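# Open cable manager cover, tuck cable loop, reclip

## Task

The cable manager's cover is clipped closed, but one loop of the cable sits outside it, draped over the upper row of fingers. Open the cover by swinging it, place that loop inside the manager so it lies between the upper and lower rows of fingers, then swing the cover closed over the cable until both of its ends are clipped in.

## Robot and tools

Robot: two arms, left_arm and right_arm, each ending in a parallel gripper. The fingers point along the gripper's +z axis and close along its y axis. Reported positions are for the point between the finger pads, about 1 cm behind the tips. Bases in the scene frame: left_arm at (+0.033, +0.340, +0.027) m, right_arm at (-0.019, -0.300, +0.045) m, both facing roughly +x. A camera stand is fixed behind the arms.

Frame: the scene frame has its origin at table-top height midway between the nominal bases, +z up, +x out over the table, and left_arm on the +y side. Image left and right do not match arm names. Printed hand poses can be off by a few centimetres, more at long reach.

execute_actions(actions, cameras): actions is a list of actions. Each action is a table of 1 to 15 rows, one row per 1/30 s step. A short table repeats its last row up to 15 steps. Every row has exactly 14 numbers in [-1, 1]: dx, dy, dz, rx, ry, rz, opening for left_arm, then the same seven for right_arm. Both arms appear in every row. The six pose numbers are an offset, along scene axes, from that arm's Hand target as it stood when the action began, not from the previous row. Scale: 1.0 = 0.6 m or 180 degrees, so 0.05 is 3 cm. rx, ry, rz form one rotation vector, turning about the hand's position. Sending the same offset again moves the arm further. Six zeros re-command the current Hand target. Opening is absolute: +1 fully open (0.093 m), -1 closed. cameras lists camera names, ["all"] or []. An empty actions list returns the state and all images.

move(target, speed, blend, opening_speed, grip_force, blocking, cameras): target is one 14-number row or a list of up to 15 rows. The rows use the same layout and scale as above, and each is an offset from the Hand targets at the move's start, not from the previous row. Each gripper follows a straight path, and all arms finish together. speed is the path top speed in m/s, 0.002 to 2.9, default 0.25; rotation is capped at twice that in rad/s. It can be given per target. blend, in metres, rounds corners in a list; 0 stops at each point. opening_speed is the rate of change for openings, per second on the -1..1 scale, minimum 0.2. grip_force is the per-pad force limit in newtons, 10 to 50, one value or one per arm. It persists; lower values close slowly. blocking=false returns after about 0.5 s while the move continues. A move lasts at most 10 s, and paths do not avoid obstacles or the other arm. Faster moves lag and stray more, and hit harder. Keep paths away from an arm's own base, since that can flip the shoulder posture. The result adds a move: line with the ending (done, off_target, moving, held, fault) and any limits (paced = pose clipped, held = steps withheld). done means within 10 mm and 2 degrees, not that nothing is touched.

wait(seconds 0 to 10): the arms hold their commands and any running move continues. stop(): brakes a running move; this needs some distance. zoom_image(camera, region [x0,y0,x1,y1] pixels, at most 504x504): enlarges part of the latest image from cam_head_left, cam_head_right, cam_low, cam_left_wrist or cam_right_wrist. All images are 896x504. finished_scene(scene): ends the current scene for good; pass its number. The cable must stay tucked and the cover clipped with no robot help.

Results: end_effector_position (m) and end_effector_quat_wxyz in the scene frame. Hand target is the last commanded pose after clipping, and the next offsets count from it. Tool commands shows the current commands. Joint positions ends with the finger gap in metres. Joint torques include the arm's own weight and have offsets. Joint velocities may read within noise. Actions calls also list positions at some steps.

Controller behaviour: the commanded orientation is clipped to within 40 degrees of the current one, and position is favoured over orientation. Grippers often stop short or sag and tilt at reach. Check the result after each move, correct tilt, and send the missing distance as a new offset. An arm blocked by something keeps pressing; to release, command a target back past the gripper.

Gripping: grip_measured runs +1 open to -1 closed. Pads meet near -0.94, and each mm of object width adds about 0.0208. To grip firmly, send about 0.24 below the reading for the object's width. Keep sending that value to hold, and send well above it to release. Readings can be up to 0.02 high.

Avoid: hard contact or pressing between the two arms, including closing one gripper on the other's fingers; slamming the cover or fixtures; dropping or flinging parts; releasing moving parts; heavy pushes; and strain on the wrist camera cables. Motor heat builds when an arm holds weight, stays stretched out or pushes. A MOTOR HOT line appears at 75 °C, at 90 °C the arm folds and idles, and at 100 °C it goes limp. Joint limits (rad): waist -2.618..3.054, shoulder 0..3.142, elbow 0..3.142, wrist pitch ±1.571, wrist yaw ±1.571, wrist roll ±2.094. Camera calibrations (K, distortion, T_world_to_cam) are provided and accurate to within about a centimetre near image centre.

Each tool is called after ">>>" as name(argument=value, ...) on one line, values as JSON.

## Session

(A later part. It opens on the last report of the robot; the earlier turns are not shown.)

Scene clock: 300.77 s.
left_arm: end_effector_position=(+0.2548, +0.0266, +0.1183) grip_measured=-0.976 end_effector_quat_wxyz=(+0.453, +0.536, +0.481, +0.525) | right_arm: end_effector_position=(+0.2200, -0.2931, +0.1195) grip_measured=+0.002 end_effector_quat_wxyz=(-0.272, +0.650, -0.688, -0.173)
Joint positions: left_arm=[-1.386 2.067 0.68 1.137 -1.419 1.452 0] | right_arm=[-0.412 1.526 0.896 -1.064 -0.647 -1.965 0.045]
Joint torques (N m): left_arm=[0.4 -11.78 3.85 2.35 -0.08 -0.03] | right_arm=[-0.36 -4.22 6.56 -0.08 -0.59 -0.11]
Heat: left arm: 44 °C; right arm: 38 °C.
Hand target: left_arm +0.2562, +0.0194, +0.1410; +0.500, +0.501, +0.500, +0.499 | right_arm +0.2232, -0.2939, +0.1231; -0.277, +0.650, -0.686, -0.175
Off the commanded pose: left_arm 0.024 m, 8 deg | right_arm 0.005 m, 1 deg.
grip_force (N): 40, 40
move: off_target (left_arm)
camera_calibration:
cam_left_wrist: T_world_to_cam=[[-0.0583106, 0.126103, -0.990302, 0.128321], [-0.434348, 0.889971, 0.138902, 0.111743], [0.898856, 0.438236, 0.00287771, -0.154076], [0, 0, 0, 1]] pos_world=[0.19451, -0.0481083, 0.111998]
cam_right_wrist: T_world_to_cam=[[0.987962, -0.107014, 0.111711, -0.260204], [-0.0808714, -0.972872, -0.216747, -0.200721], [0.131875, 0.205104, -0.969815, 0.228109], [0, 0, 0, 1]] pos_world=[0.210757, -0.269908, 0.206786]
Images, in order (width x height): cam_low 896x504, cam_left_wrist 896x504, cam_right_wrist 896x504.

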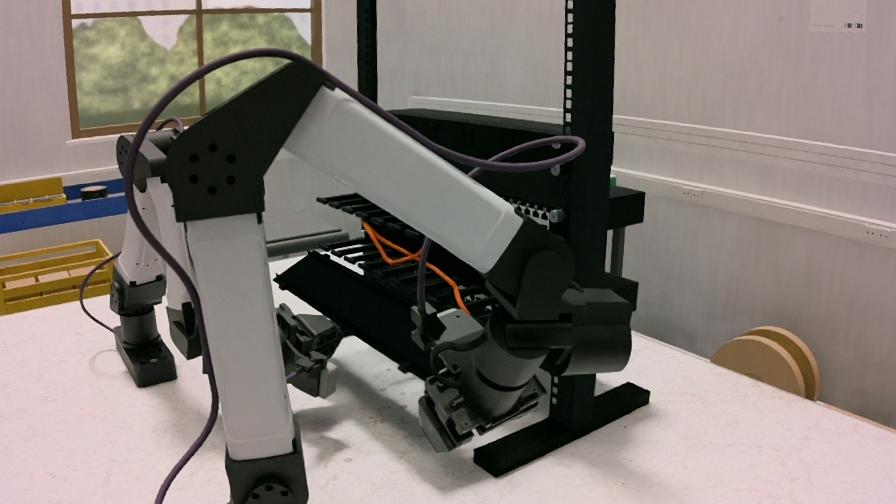

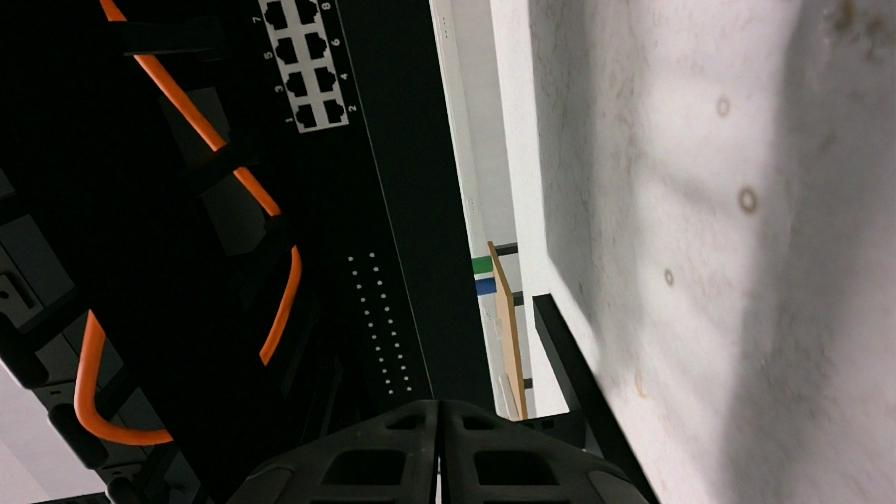

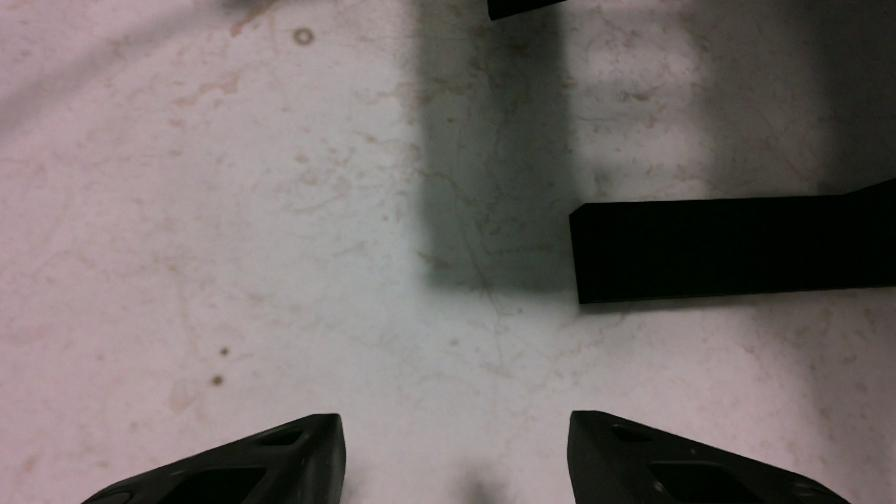

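>>> move(target=[[0.0,0,0.03,0,0,0,-1,0,0,0.0,0,0,0,0],[-0.02,0,0.08,0,0,0,-1,0,0,0.0,0,0,0,0]], speed=0.08, cameras=["cam_low","cam_left_wrist"])

Scene clock: 306.40 s.
left_arm: end_effector_position=(+0.2448, +0.0220, +0.1683) grip_measured=-0.976 end_effector_quat_wxyz=(+0.478, +0.525, +0.482, +0.513) | right_arm: end_effector_position=(+0.2199, -0.2930, +0.1195) grip_measured=+0.002 end_effector_quat_wxyz=(-0.272, +0.650, -0.688, -0.173)
Joint positions: left_arm=[-1.417 1.907 0.68 1.114 -1.427 1.537 0] | right_arm=[-0.412 1.526 0.896 -1.065 -0.647 -1.966 0.045]
Joint torques (N m): left_arm=[0.03 -11.43 5.3 1.75 -0.22 -0.05] | right_arm=[-0.29 -4.08 6.54 -0.07 -0.61 -0.09]
Heat: left arm: 45 °C; right arm: 38 °C.
Hand target: left_arm +0.2442, +0.0194, +0.1890; +0.500, +0.501, +0.500, +0.499 | right_arm +0.2232, -0.2940, +0.1231; -0.277, +0.650, -0.686, -0.175
Off the commanded pose: left_arm 0.021 m, 5 deg | right_arm 0.005 m, 1 deg.
grip_force (N): 40, 40
move: off_target (left_arm)
camera_calibration:
cam_left_wrist: T_world_to_cam=[[-0.034334, 0.0771233, -0.99643, 0.174081], [-0.413717, 0.906483, 0.0844169, 0.10828], [0.909758, 0.415139, 0.00078403, -0.14504], [0, 0, 0, 1]] pos_world=[0.182725, -0.0513684, 0.164432]
Images, in order (width x height): cam_low 896x504, cam_left_wrist 896x504.

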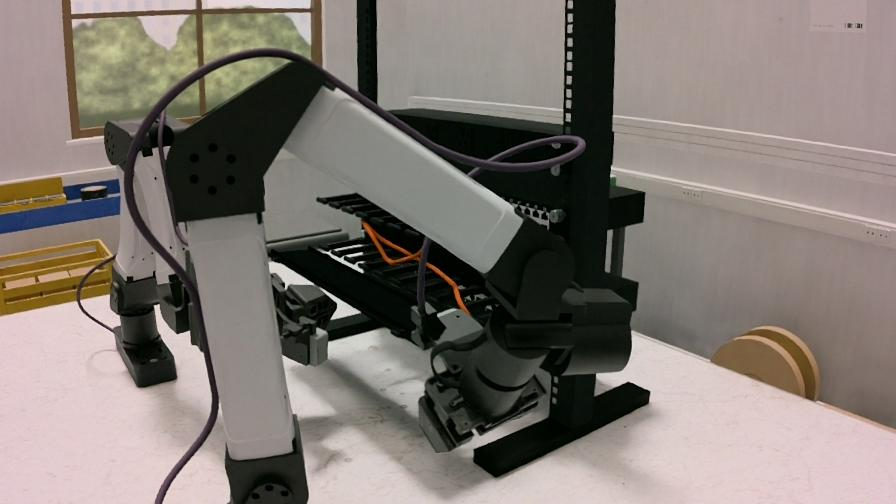

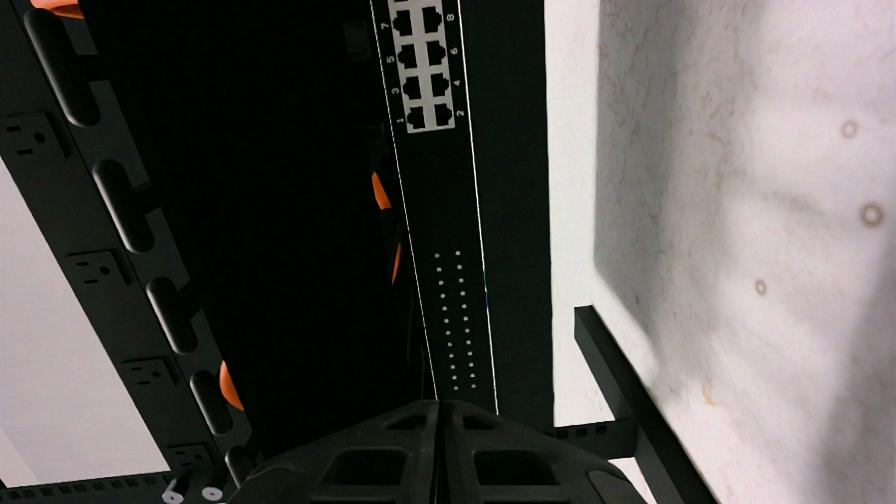

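>>> move(target=[[0.0,0,0.06,0,0,0,-1,-0.1,0,0.05,0,0,0,0],[0.03,0,0.095,0,0,0,-1,-0.15,0,0.1,0,0,0,0],[0.07,0,0.11,0,0,0,-1,-0.15,0,0.15,0,0,0,0],[0.11,0,0.11,0,0,0,-1,-0.15,0,0.15,0,0,0,0]], speed=0.1, cameras=["cam_low","cam_left_wrist"])

Scene clock: 313.27 s.
left_arm: end_effector_position=(+0.3067, +0.0256, +0.2366) grip_measured=-0.976 end_effector_quat_wxyz=(+0.476, +0.518, +0.491, +0.513) | right_arm: end_effector_position=(+0.1337, -0.2933, +0.2059) grip_measured=+0.002 end_effector_quat_wxyz=(+0.254, -0.640, +0.716, +0.118)
Joint positions: left_arm=[-1.231 1.729 0.819 0.845 -1.26 1.573 0] | right_arm=[-0.584 1.085 0.962 -1.558 -0.558 -2.072 0.045]
Joint torques (N m): left_arm=[0.73 -9.1 7.69 1.69 0.11 -0.16] | right_arm=[-0.46 -2.07 6.64 -0.05 -0.53 -0.14]
Heat: left arm: 45 °C; right arm: 38 °C.
Hand target: left_arm +0.3102, +0.0194, +0.2550; +0.500, +0.501, +0.500, +0.499 | right_arm +0.1332, -0.2939, +0.2131; +0.277, -0.650, +0.686, +0.175
Off the commanded pose: left_arm 0.020 m, 4 deg | right_arm 0.007 m, 8 deg.
joint sent to its limit (right arm) — joint 4 (wrist pitch), lower limit; joint 6 (wrist roll), lower limit. The joint targets are off in orientation, not in position.
grip_force (N): 40, 40
move: off_target (left_arm, right_arm)
camera_calibration:
cam_left_wrist: T_world_to_cam=[[-0.0391358, 0.0627005, -0.997265, 0.24593], [-0.430243, 0.89972, 0.0734517, 0.132635], [0.901864, 0.431941, -0.00823474, -0.198804], [0, 0, 0, 1]] pos_world=[0.245984, -0.048883, 0.233878]
Images, in order (width x height): cam_low 896x504, cam_left_wrist 896x504.

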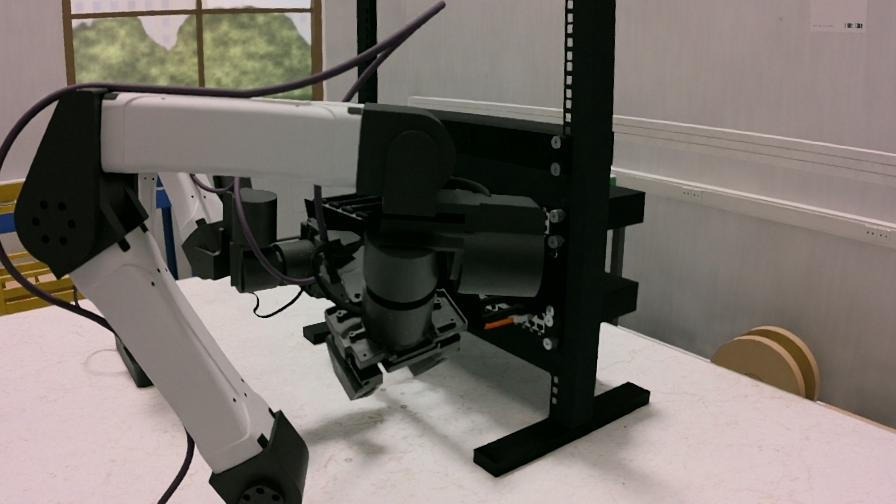

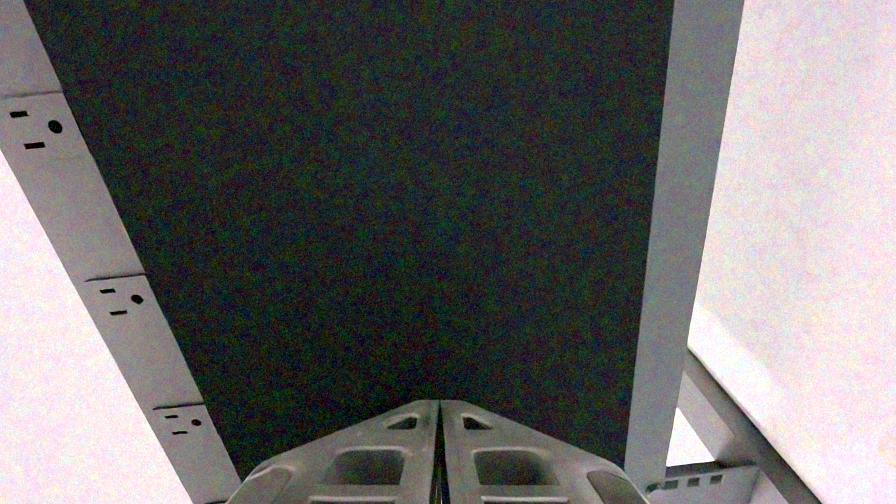

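>>> move(target=[[0.03,0,0,0,0,0,-1,0.0,0.0,0.05,0.24,-0.207,-0.417,-1],[0.03,0,0,0,0,0,-1,0.12,0.2,0.07,0.24,-0.207,-0.417,-1]], speed=0.2, cameras=["cam_low","cam_right_wrist"])

Scene clock: 322.17 s.
left_arm: end_effector_position=(+0.3095, +0.0255, +0.2368) grip_measured=-0.976 end_effector_quat_wxyz=(+0.476, +0.520, +0.490, +0.512) | right_arm: end_effector_position=(+0.1296, -0.2202, +0.2609) grip_measured=-0.991 end_effector_quat_wxyz=(+0.662, -0.116, +0.729, +0.127)
Joint positions: left_arm=[-1.223 1.729 0.822 0.84 -1.248 1.573 0] | right_arm=[-1.172 0.023 0.551 -1.561 -1.466 -0.999 0]
Joint torques (N m): left_arm=[3.89 -7.57 8.84 1.77 0.48 -0.09] | right_arm=[0.47 3.75 4.29 0.85 -0.77 -0.19]
Heat: left arm: 44 °C; right arm: 38 °C.
Hand target: left_arm +0.3282, +0.0194, +0.2550; +0.500, +0.501, +0.500, +0.499 | right_arm +0.2051, -0.1739, +0.2551; +0.707, +0.000, +0.707, +0.000
Off the commanded pose: left_arm 0.027 m, 4 deg | right_arm 0.089 m, 21 deg.
shoulder posture changed (right arm): the wrist came as close to joint 1's axis as it can, and the arm is now in the other of its two shoulder postures.
joint sent to its limit (right arm) — joint 2 (shoulder), lower limit; joint 4 (wrist pitch), lower limit. The joint targets are off in position and orientation.
grip_force (N): 40, 40
move: off_target (left_arm, right_arm)
camera_calibration:
cam_right_wrist: T_world_to_cam=[[0.333179, -0.94187, -0.0432653, -0.237436], [-0.480472, -0.130123, -0.867303, 0.300662], [0.811257, 0.309755, -0.495897, 0.17357], [0, 0, 0, 1]] pos_world=[0.0827586, -0.238275, 0.336566]
Images, in order (width x height): cam_low 896x504, cam_right_wrist 896x504.

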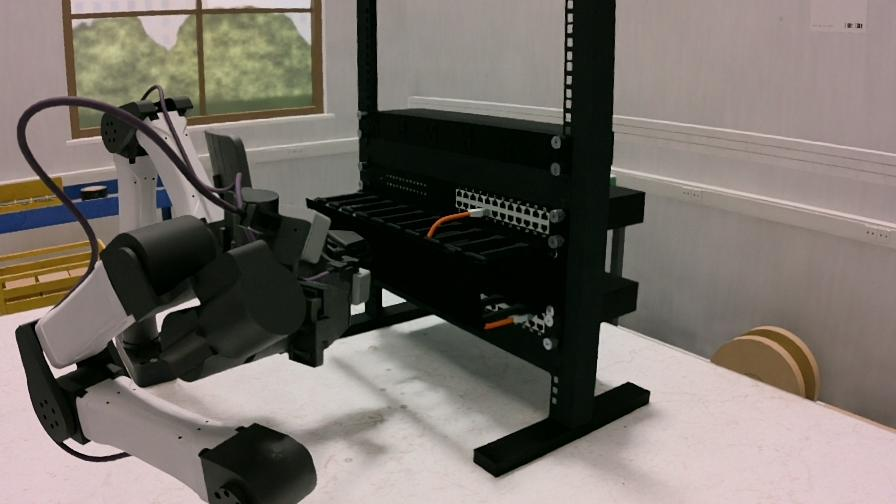

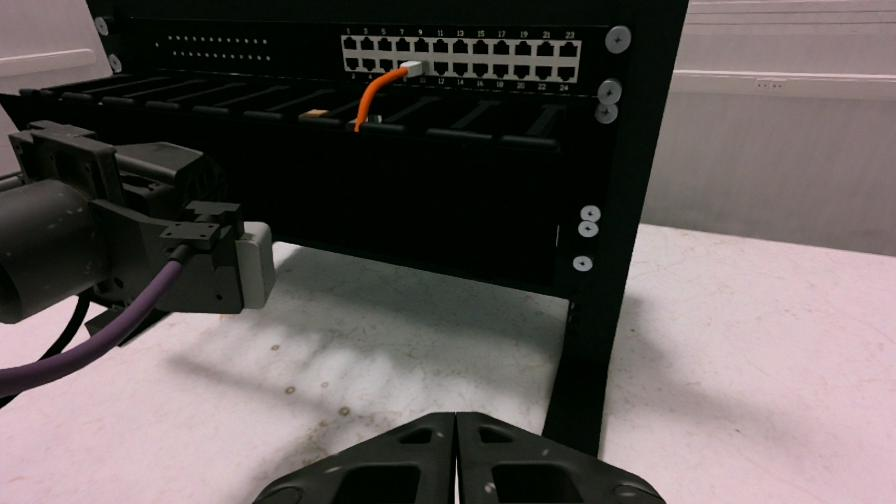

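>>> move(target=[0,0,0,0,0,0,-1,0.05,-0.15,0.1,0,0,0,-1], speed=0.15, cameras=["cam_low","cam_head_left"])

Scene clock: 336.80 s.
left_arm: end_effector_position=(+0.3095, +0.0255, +0.2368) grip_measured=-0.976 end_effector_quat_wxyz=(+0.476, +0.520, +0.490, +0.512) | right_arm: end_effector_position=(+0.1537, -0.2741, +0.3188) grip_measured=-0.991 end_effector_quat_wxyz=(+0.706, +0.049, +0.705, -0.028)
Joint positions: left_arm=[-1.223 1.729 0.822 0.84 -1.248 1.573 0] | right_arm=[-1.682 0.06 0.745 -1.561 -1.57 -0.845 0]
Joint torques (N m): left_arm=[3.93 -7.6 8.87 1.79 0.47 -0.1] | right_arm=[-0.55 4.21 5 1.11 -0.67 -0.04]
Heat: left arm: 42 °C; right arm: 37 °C.
Hand target: left_arm +0.3282, +0.0194, +0.2550; +0.500, +0.501, +0.500, +0.499 | right_arm +0.2351, -0.2639, +0.3151; +0.707, +0.000, +0.707, +0.000
Off the commanded pose: left_arm 0.027 m, 4 deg | right_arm 0.082 m, 6 deg.
joint sent to its limit (right arm) — joint 5 (wrist yaw), lower limit. The joint targets are off in position and orientation.
grip_force (N): 40, 40
move: off_target (left_arm, right_arm)
Images, in order (width x height): cam_head_left 896x504, cam_low 896x504.

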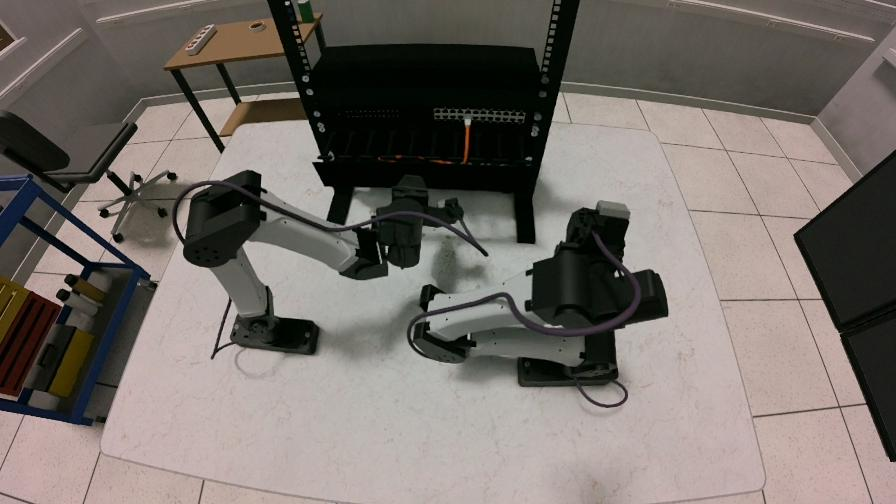

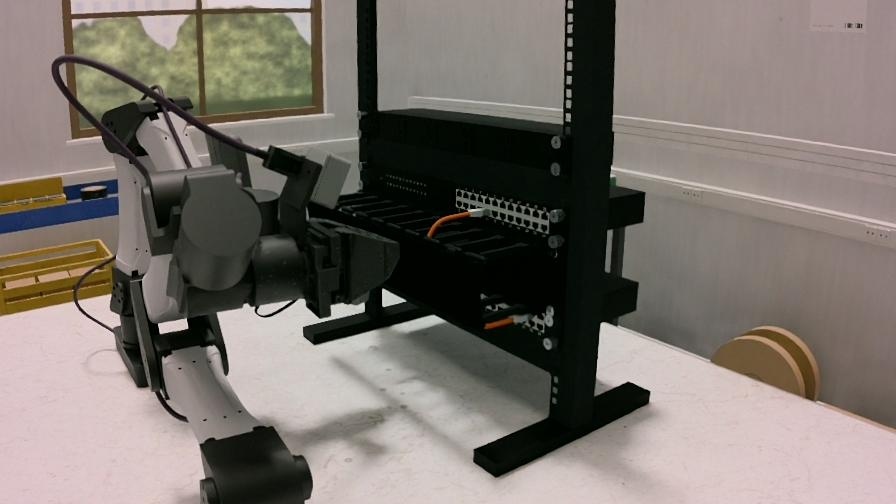

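>>> move(target=[0,0,0,0,0,0,-1,-0.13,-0.35,0.0,0,0,0,-1], speed=0.15, cameras=["cam_head_left"])

Scene clock: 345.00 s.
left_arm: end_effector_position=(+0.3095, +0.0255, +0.2368) grip_measured=-0.976 end_effector_quat_wxyz=(+0.476, +0.520, +0.490, +0.512) | right_arm: end_effector_position=(+0.1553, -0.4708, +0.3099) grip_measured=-0.991 end_effector_quat_wxyz=(+0.704, +0.006, +0.709, +0.026)
Joint positions: left_arm=[-1.223 1.729 0.822 0.84 -1.248 1.573 0] | right_arm=[-1.542 1.097 0.808 -0.948 -1.564 -1.192 0]
Joint torques (N m): left_arm=[3.93 -7.62 8.8 1.79 0.47 -0.11] | right_arm=[0.5 -1.88 7.17 0.88 -0.64 -0.11]
Heat: left arm: 41 °C; right arm: 37 °C.
Hand target: left_arm +0.3282, +0.0194, +0.2550; +0.500, +0.501, +0.500, +0.499 | right_arm +0.1571, -0.4739, +0.3151; +0.707, +0.000, +0.707, +0.000
Off the commanded pose: left_arm 0.027 m, 4 deg | right_arm 0.006 m, 3 deg.
shoulder posture changed (right arm): the wrist came as close to joint 1's axis as it can, and the arm is now in the other of its two shoulder postures.
grip_force (N): 40, 40
move: off_target (left_arm, right_arm)
Images, in order (width x height): cam_head_left 896x504.

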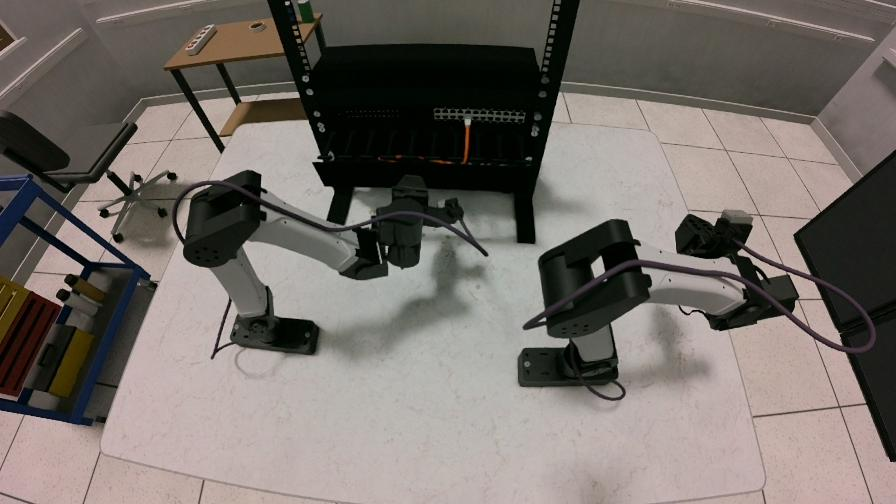

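>>> move(target=[[0,0,0,0,0,0,-1,0.19,0.04,-0.02,0,0,0,-1],[0,0,0,0,0,0,-1,0.18,0.2,-0.08,0,0,0,-1],[0,0,0,0,0,0,-1,0.18,0.5,-0.1,0,0,0,-1]], blend=0.03, speed=0.2, cameras=["cam_low","cam_head_left","cam_right_wrist"])

Scene clock: 351.97 s.
left_arm: end_effector_position=(+0.3095, +0.0255, +0.2368) grip_measured=-0.976 end_effector_quat_wxyz=(+0.476, +0.520, +0.490, +0.512) | right_arm: end_effector_position=(+0.2628, -0.1772, +0.2438) grip_measured=-0.991 end_effector_quat_wxyz=(+0.699, -0.009, +0.715, -0.009)
Joint positions: left_arm=[-1.223 1.729 0.822 0.84 -1.248 1.573 0] | right_arm=[0.825 0.996 0.216 0.744 0.827 0.001 0]
Joint torques (N m): left_arm=[3.9 -7.57 8.85 1.79 0.46 -0.1] | right_arm=[0.28 -0.91 7.83 1.87 0.03 -0.06]
Heat: left arm: 41 °C; right arm: 37 °C.
Hand target: left_arm +0.3282, +0.0194, +0.2550; +0.500, +0.501, +0.500, +0.499 | right_arm +0.2651, -0.1738, +0.2551; +0.707, +0.000, +0.707, +0.000
Off the commanded pose: left_arm 0.027 m, 4 deg | right_arm 0.012 m, 2 deg.
grip_force (N): 40, 40
move: off_target (left_arm, right_arm)
camera_calibration:
cam_right_wrist: T_world_to_cam=[[-0.00252419, -0.999906, 0.013471, -0.177838], [-0.437292, -0.0110111, -0.899252, 0.372989], [0.899316, -0.00816065, -0.437224, -0.0500408], [0, 0, 0, 1]] pos_world=[0.207659, -0.174122, 0.315927]
Images, in order (width x height): cam_head_left 896x504, cam_low 896x504, cam_right_wrist 896x504.

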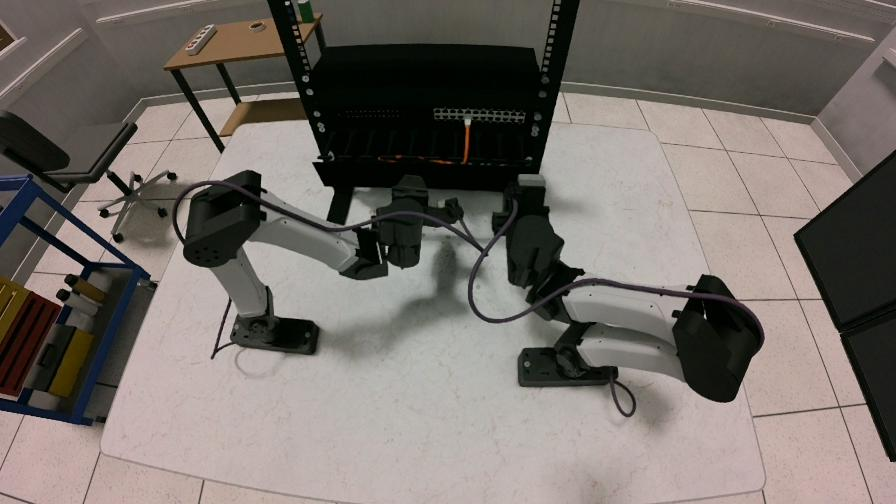

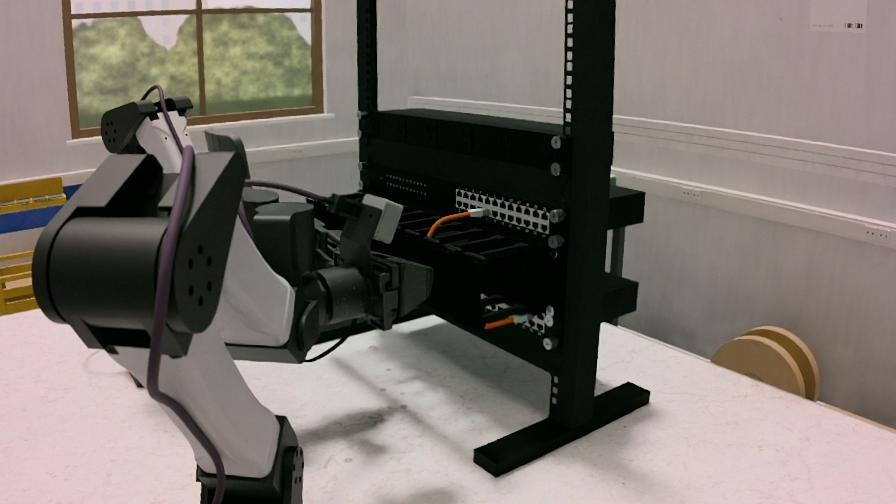

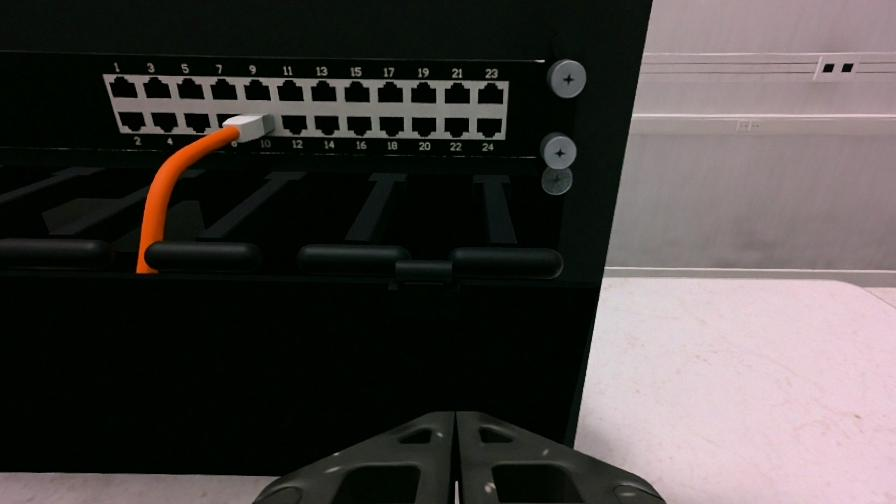

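>>> move(target=[[0,0,0,0,0,0,-1,0.04,0.012,0.02,0,0,0,-1],[0,0,0,0,0,0,-1,0.13,0.012,0.02,0,0,0,-1]], speed=0.08, cameras=["cam_right_wrist"])

Scene clock: 355.67 s.
left_arm: end_effector_position=(+0.3163, +0.0246, +0.2381) grip_measured=-0.976 end_effector_quat_wxyz=(+0.478, +0.523, +0.488, +0.510) | right_arm: end_effector_position=(+0.3086, -0.1739, +0.2536) grip_measured=-0.991 end_effector_quat_wxyz=(+0.698, +0.005, +0.716, -0.022)
Joint positions: left_arm=[-1.203 1.731 0.832 0.832 -1.219 1.573 0] | right_arm=[0.693 1.209 0.357 0.818 0.734 -0.002 0]
Joint torques (N m): left_arm=[2.4 -7.54 8.49 1.82 0.19 -0.15] | right_arm=[-8.27 4.81 12.44 2.07 -1.36 -0.01]
Heat: left arm: 41 °C; right arm: 39 °C.
Hand target: left_arm +0.3282, +0.0194, +0.2549; +0.500, +0.501, +0.500, +0.499 | right_arm +0.3431, -0.1667, +0.2671; +0.707, +0.000, +0.707, +0.000
Off the commanded pose: left_arm 0.021 m, 4 deg | right_arm 0.038 m, 3 deg.
grip_force (N): 40, 40
move: off_target (left_arm, right_arm)
camera_calibration:
cam_right_wrist: T_world_to_cam=[[-0.0418441, -0.99904, 0.0129375, -0.162195], [-0.438837, 0.00674427, -0.898542, 0.405192], [0.897592, -0.0432761, -0.438698, -0.0922232], [0, 0, 0, 1]] pos_world=[0.253805, -0.168763, 0.325722]
Images, in order (width x height): cam_right_wrist 896x504.

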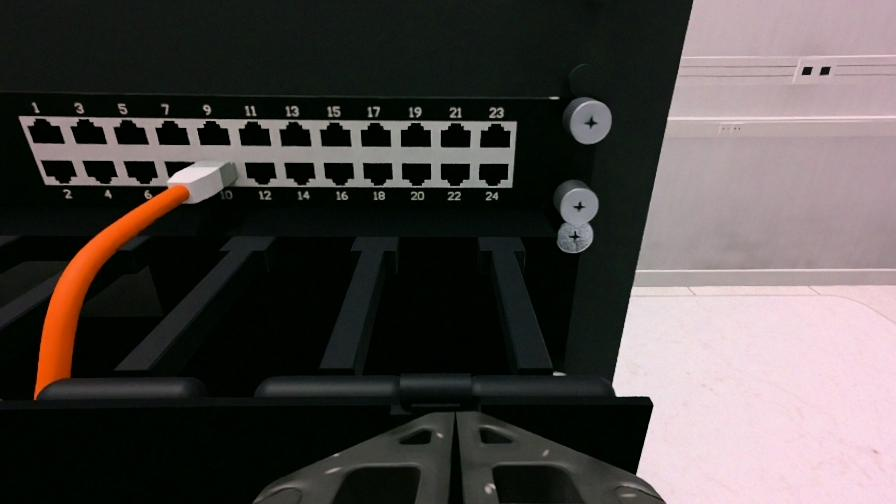

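>>> move(target=[[-0.08,0,0,0,0,0,-1,0,0,0,0,0,0,-1],[-0.08,0.281,0.01,0,0,0,-1,0,0,0,0,0,0,-1],[0.07,0.281,0.01,0,0,0,-1,0,0,0,0,0,0,-1]], speed=0.12, cameras=["cam_left_wrist","cam_right_wrist","cam_head_left"])

Scene clock: 362.43 s.
left_arm: end_effector_position=(+0.3223, +0.2018, +0.2349) grip_measured=-0.976 end_effector_quat_wxyz=(+0.450, +0.522, +0.507, +0.518) | right_arm: end_effector_position=(+0.3086, -0.1739, +0.2537) grip_measured=-0.991 end_effector_quat_wxyz=(+0.698, +0.005, +0.716, -0.022)
Joint positions: left_arm=[-0.865 1.083 0.339 0.646 -0.936 1.576 0] | right_arm=[0.693 1.209 0.357 0.818 0.735 -0.002 0]
Joint torques (N m): left_arm=[10.25 4.75 12.86 2.5 1.62 -0.14] | right_arm=[-8.25 4.7 12.53 2.08 -1.36 0]
Motor temperatures (°C): left_arm=[24 41 38 37 23 23 28] | right_arm=[26 33 44 28 28 24 26]
Heat: left arm: 41 °C; right arm: 44 °C.
Hand target: left_arm +0.3702, +0.1881, +0.2609; +0.500, +0.501, +0.500, +0.499 | right_arm +0.3431, -0.1668, +0.2671; +0.707, +0.000, +0.707, +0.000
Off the commanded pose: left_arm 0.056 m, 7 deg | right_arm 0.038 m, 3 deg.
grip_force (N): 40, 40
move: off_target (left_arm, right_arm)
camera_calibration:
cam_left_wrist: T_world_to_cam=[[-0.081465, 0.0792359, -0.993522, 0.243325], [-0.465503, 0.878405, 0.108224, -0.0115962], [0.881289, 0.471303, -0.0346748, -0.284027], [0, 0, 0, 1]] pos_world=[0.264734, 0.124769, 0.233155]
cam_right_wrist: T_world_to_cam=[[-0.0421608, -0.99903, 0.0127432, -0.162052], [-0.438543, 0.00704404, -0.898682, 0.405306], [0.897721, -0.0434776, -0.438415, -0.0923381], [0, 0, 0, 1]] pos_world=[0.253806, -0.168764, 0.325824]
Images, in order (width x height): cam_head_left 896x504, cam_left_wrist 896x504, cam_right_wrist 896x504.

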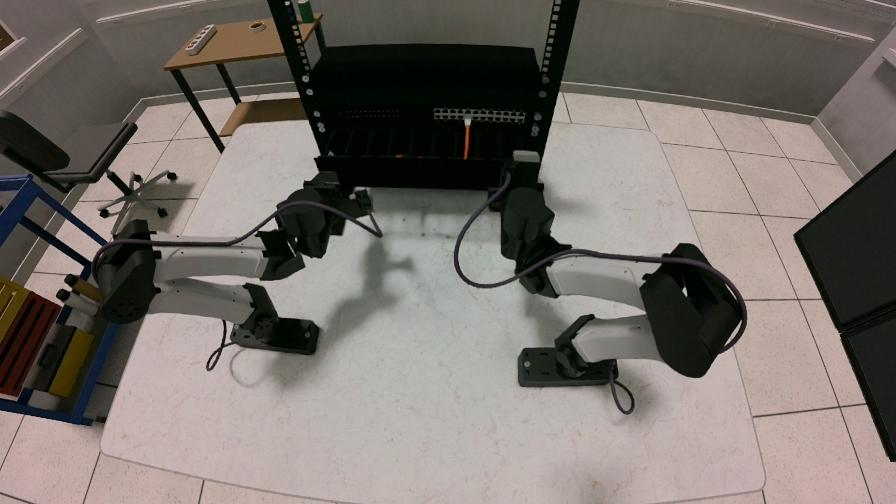

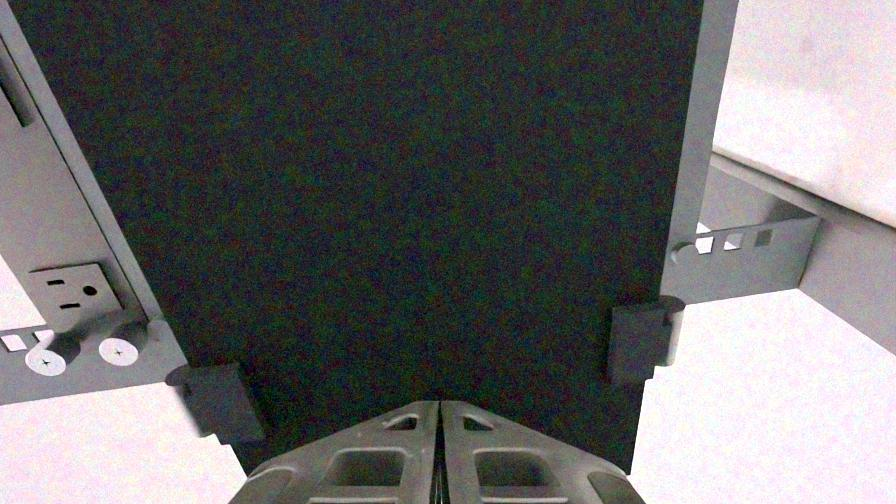

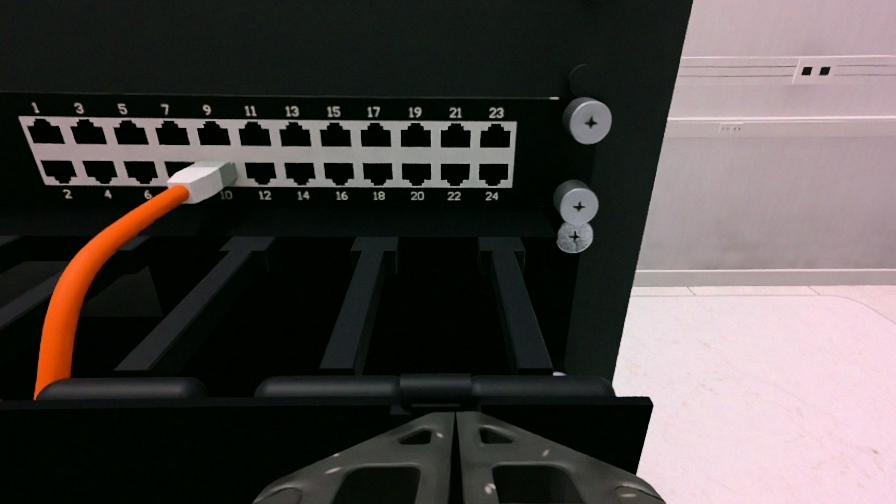

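>>> move(target=[[-0.04,0,0,0,0,0,-1,0,0,0,0,0,0,-1],[-0.04,-0.02,0.035,0,0,0,-1,0,0,0,0,0,0,-1],[0.01,-0.02,0.035,0,0,0,-1,0,0,0,0,0,0,-1],[-0.15,-0.02,0.035,0,0,0,-1,-0.13,0,0,0,0,0,-1],[-0.19,-0.1,0.2,-0.523,0.2,0.097,-1,-0.13,0,0,0,0,0,-1]], speed=0.12, cameras=["cam_left_wrist","cam_right_wrist","cam_head_left"])

>>> zoom_image(camera="cam_left_wrist", region=[0, 0, 500, 400])

Scene clock: 376.27 s.
left_arm: end_effector_position=(+0.2563, +0.1338, +0.3593) grip_measured=-0.976 end_effector_quat_wxyz=(+0.483, +0.095, +0.870, -0.038) | right_arm: end_effector_position=(+0.2674, -0.1656, +0.2700) grip_measured=-0.991 end_effector_quat_wxyz=(+0.710, +0.002, +0.704, +0.001)
Joint positions: left_arm=[-1.12 1.197 1.436 -1.062 -0.762 -0.61 0] | right_arm=[0.851 1.01 0.301 0.721 0.854 -0.005 0]
Joint torques (N m): left_arm=[0.76 -2.88 7.99 1.47 -0.35 -0.19] | right_arm=[0.54 -3.08 5.41 1.6 0.03 0.03]
Heat: left arm: 41 °C; right arm: 44 °C.
Hand target: left_arm +0.2585, +0.1326, +0.3715; +0.490, +0.079, +0.867, -0.054 (not the last commanded pose) | right_arm +0.2651, -0.1668, +0.2670; +0.707, +0.000, +0.707, -0.001
Off the commanded pose: left_arm 0.022 m, 12 deg | right_arm 0.004 m, 0 deg.
grip_force (N): 40, 40
move: off_target (left_arm; path cut at 10 s); path passed 4 of 5 targets
camera_calibration:
cam_left_wrist: T_world_to_cam=[[-0.216616, -0.976158, -0.0138625, 0.190851], [-0.817423, 0.189119, -0.544108, 0.420888], [0.533758, -0.106531, -0.8389, 0.265821], [0, 0, 0, 1]] pos_world=[0.243501, 0.135021, 0.454652]
cam_right_wrist: T_world_to_cam=[[-0.00400291, -0.999875, -0.015306, -0.158539], [-0.408866, 0.0156048, -0.912461, 0.399043], [0.912586, 0.00260562, -0.408877, -0.0521145], [0, 0, 0, 1]] pos_world=[0.210079, -0.16461, 0.340376]
Images, in order (width x height): cam_head_left 896x504, cam_left_wrist 896x504, cam_right_wrist 896x504.

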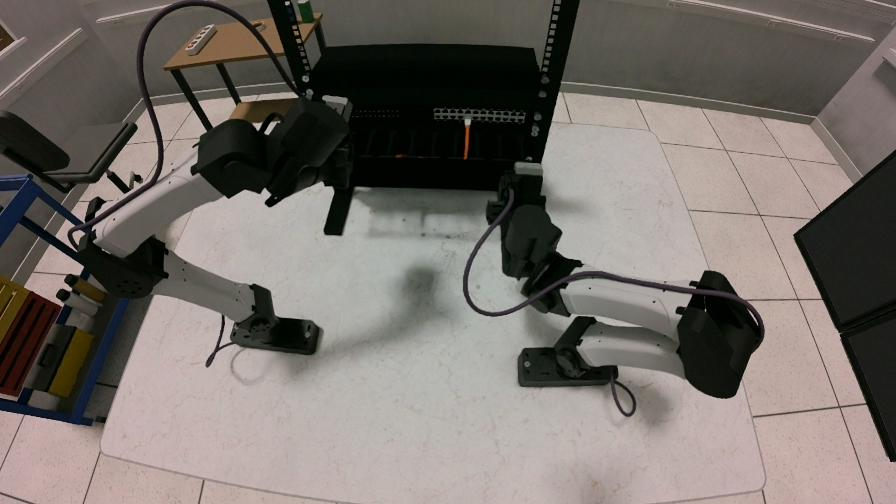

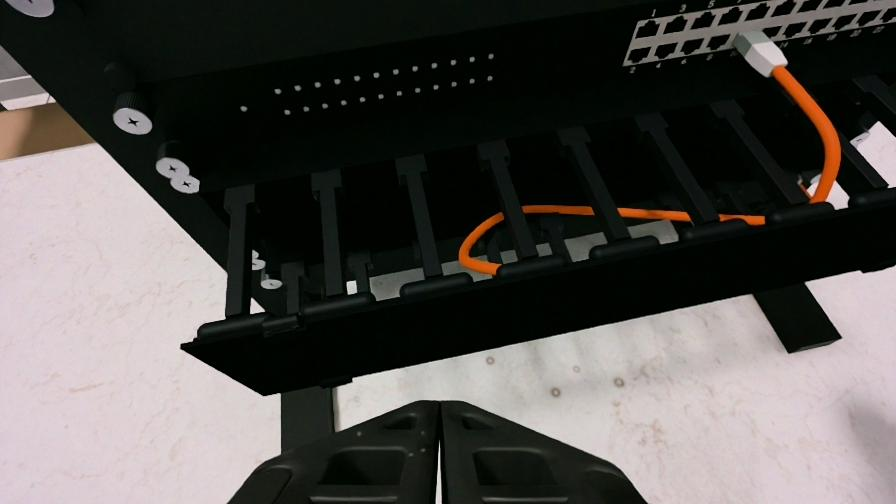

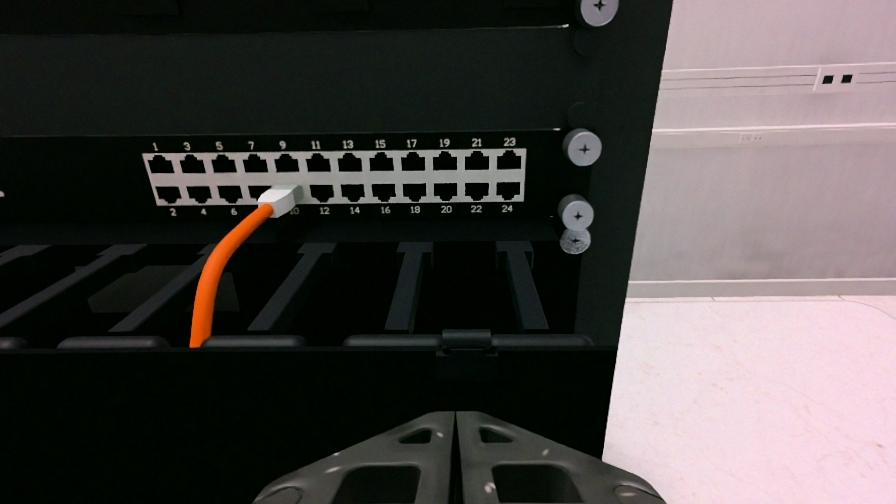

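Scaled by 1.008.

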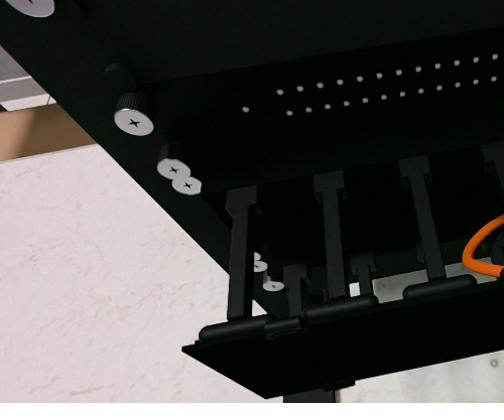

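>>> zoom_image(camera="cam_left_wrist", region=[170, 280, 350, 380])

>>> zoom_image(camera="cam_right_wrist", region=[400, 300, 580, 400])

Scaled by 2.800.

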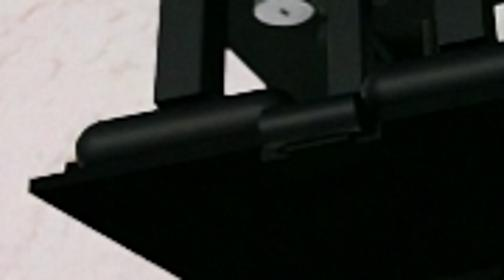

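Scaled by 2.800.

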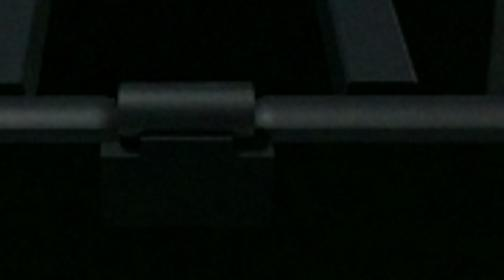

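>>> move(target=[[0,0,0,0,0,0,-1,0.05,0.0,0.0,0,0,0,-1],[0,0,0,0,0,0,-1,0.14,0.0,0.0,0,0,0,-1],[0,0,0,0,0,0,-1,-0.06,0,0.05,0,0,0,-1]], speed=0.1, cameras=["cam_left_wrist","cam_right_wrist"])

>>> zoom_image(camera="cam_left_wrist", region=[170, 280, 350, 380])

>>> zoom_image(camera="cam_right_wrist", region=[350, 250, 600, 420])

Scene clock: 385.80 s.
left_arm: end_effector_position=(+0.2563, +0.1339, +0.3592) grip_measured=-0.976 end_effector_quat_wxyz=(+0.483, +0.094, +0.870, -0.038) | right_arm: end_effector_position=(+0.2304, -0.1660, +0.2980) grip_measured=-0.991 end_effector_quat_wxyz=(+0.709, -0.003, +0.706, -0.003)
Joint positions: left_arm=[-1.12 1.197 1.436 -1.063 -0.762 -0.611 0] | right_arm=[1.027 0.795 0.354 0.449 1.029 -0.017 0]
Joint torques (N m): left_arm=[0.72 -2.91 7.95 1.44 -0.35 -0.19] | right_arm=[0.39 -1.39 6.34 1.48 -0.01 0.12]
Heat: left arm: 41 °C; right arm: 43 °C.
Hand target: left_arm +0.2585, +0.1326, +0.3715; +0.490, +0.079, +0.867, -0.054 | right_arm +0.2291, -0.1668, +0.2971; +0.707, +0.000, +0.707, +0.000
Off the commanded pose: left_arm 0.013 m, 3 deg | right_arm 0.002 m, 1 deg.
grip_force (N): 40, 40
move: off_target (left_arm)
camera_calibration:
cam_left_wrist: T_world_to_cam=[[-0.216271, -0.976236, -0.0137588, 0.19073], [-0.817752, 0.188824, -0.543716, 0.420776], [0.533393, -0.106339, -0.839156, 0.265916], [0, 0, 0, 1]] pos_world=[0.243502, 0.135021, 0.454552]
cam_right_wrist: T_world_to_cam=[[-0.00297156, -0.999992, -0.00249507, -0.162678], [-0.411834, 0.00349745, -0.911252, 0.407775], [0.911254, -0.00168029, -0.411841, -0.00639119], [0, 0, 0, 1]] pos_world=[0.173276, -0.164114, 0.368548]
Images, in order (width x height): cam_left_wrist 896x504, cam_right_wrist 896x504.

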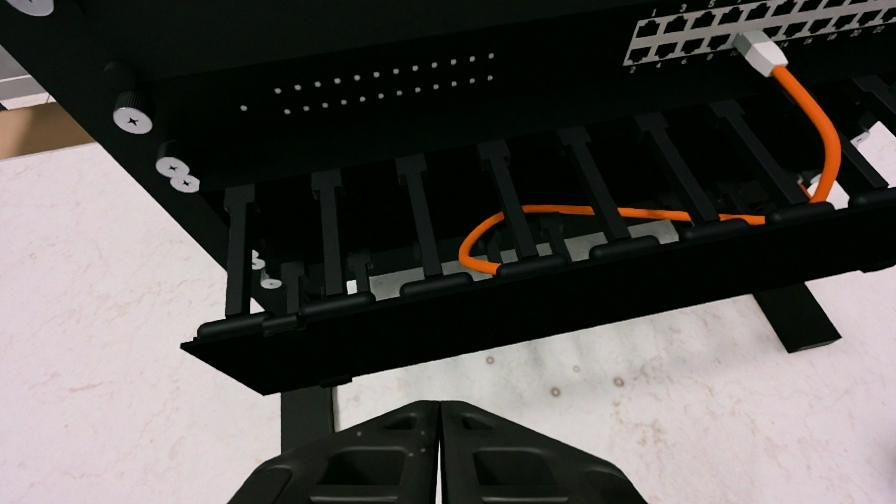

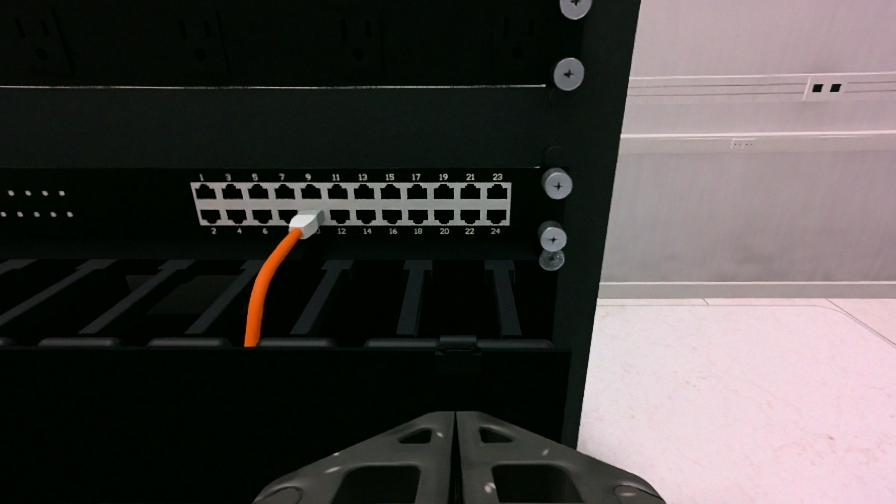

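Scaled by 2.800.

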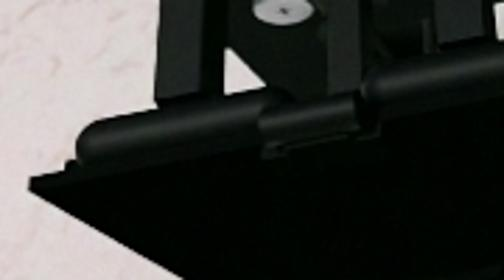

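Scaled by 2.016.

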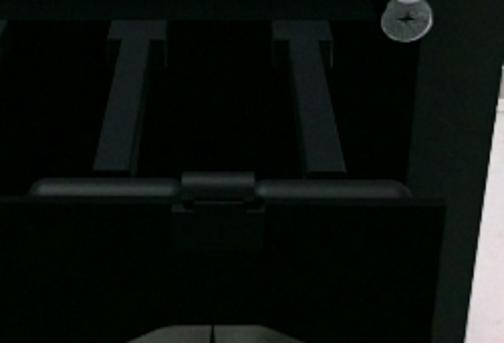

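>>> finished_scene(scene=2)

The scene is finished: the task was done.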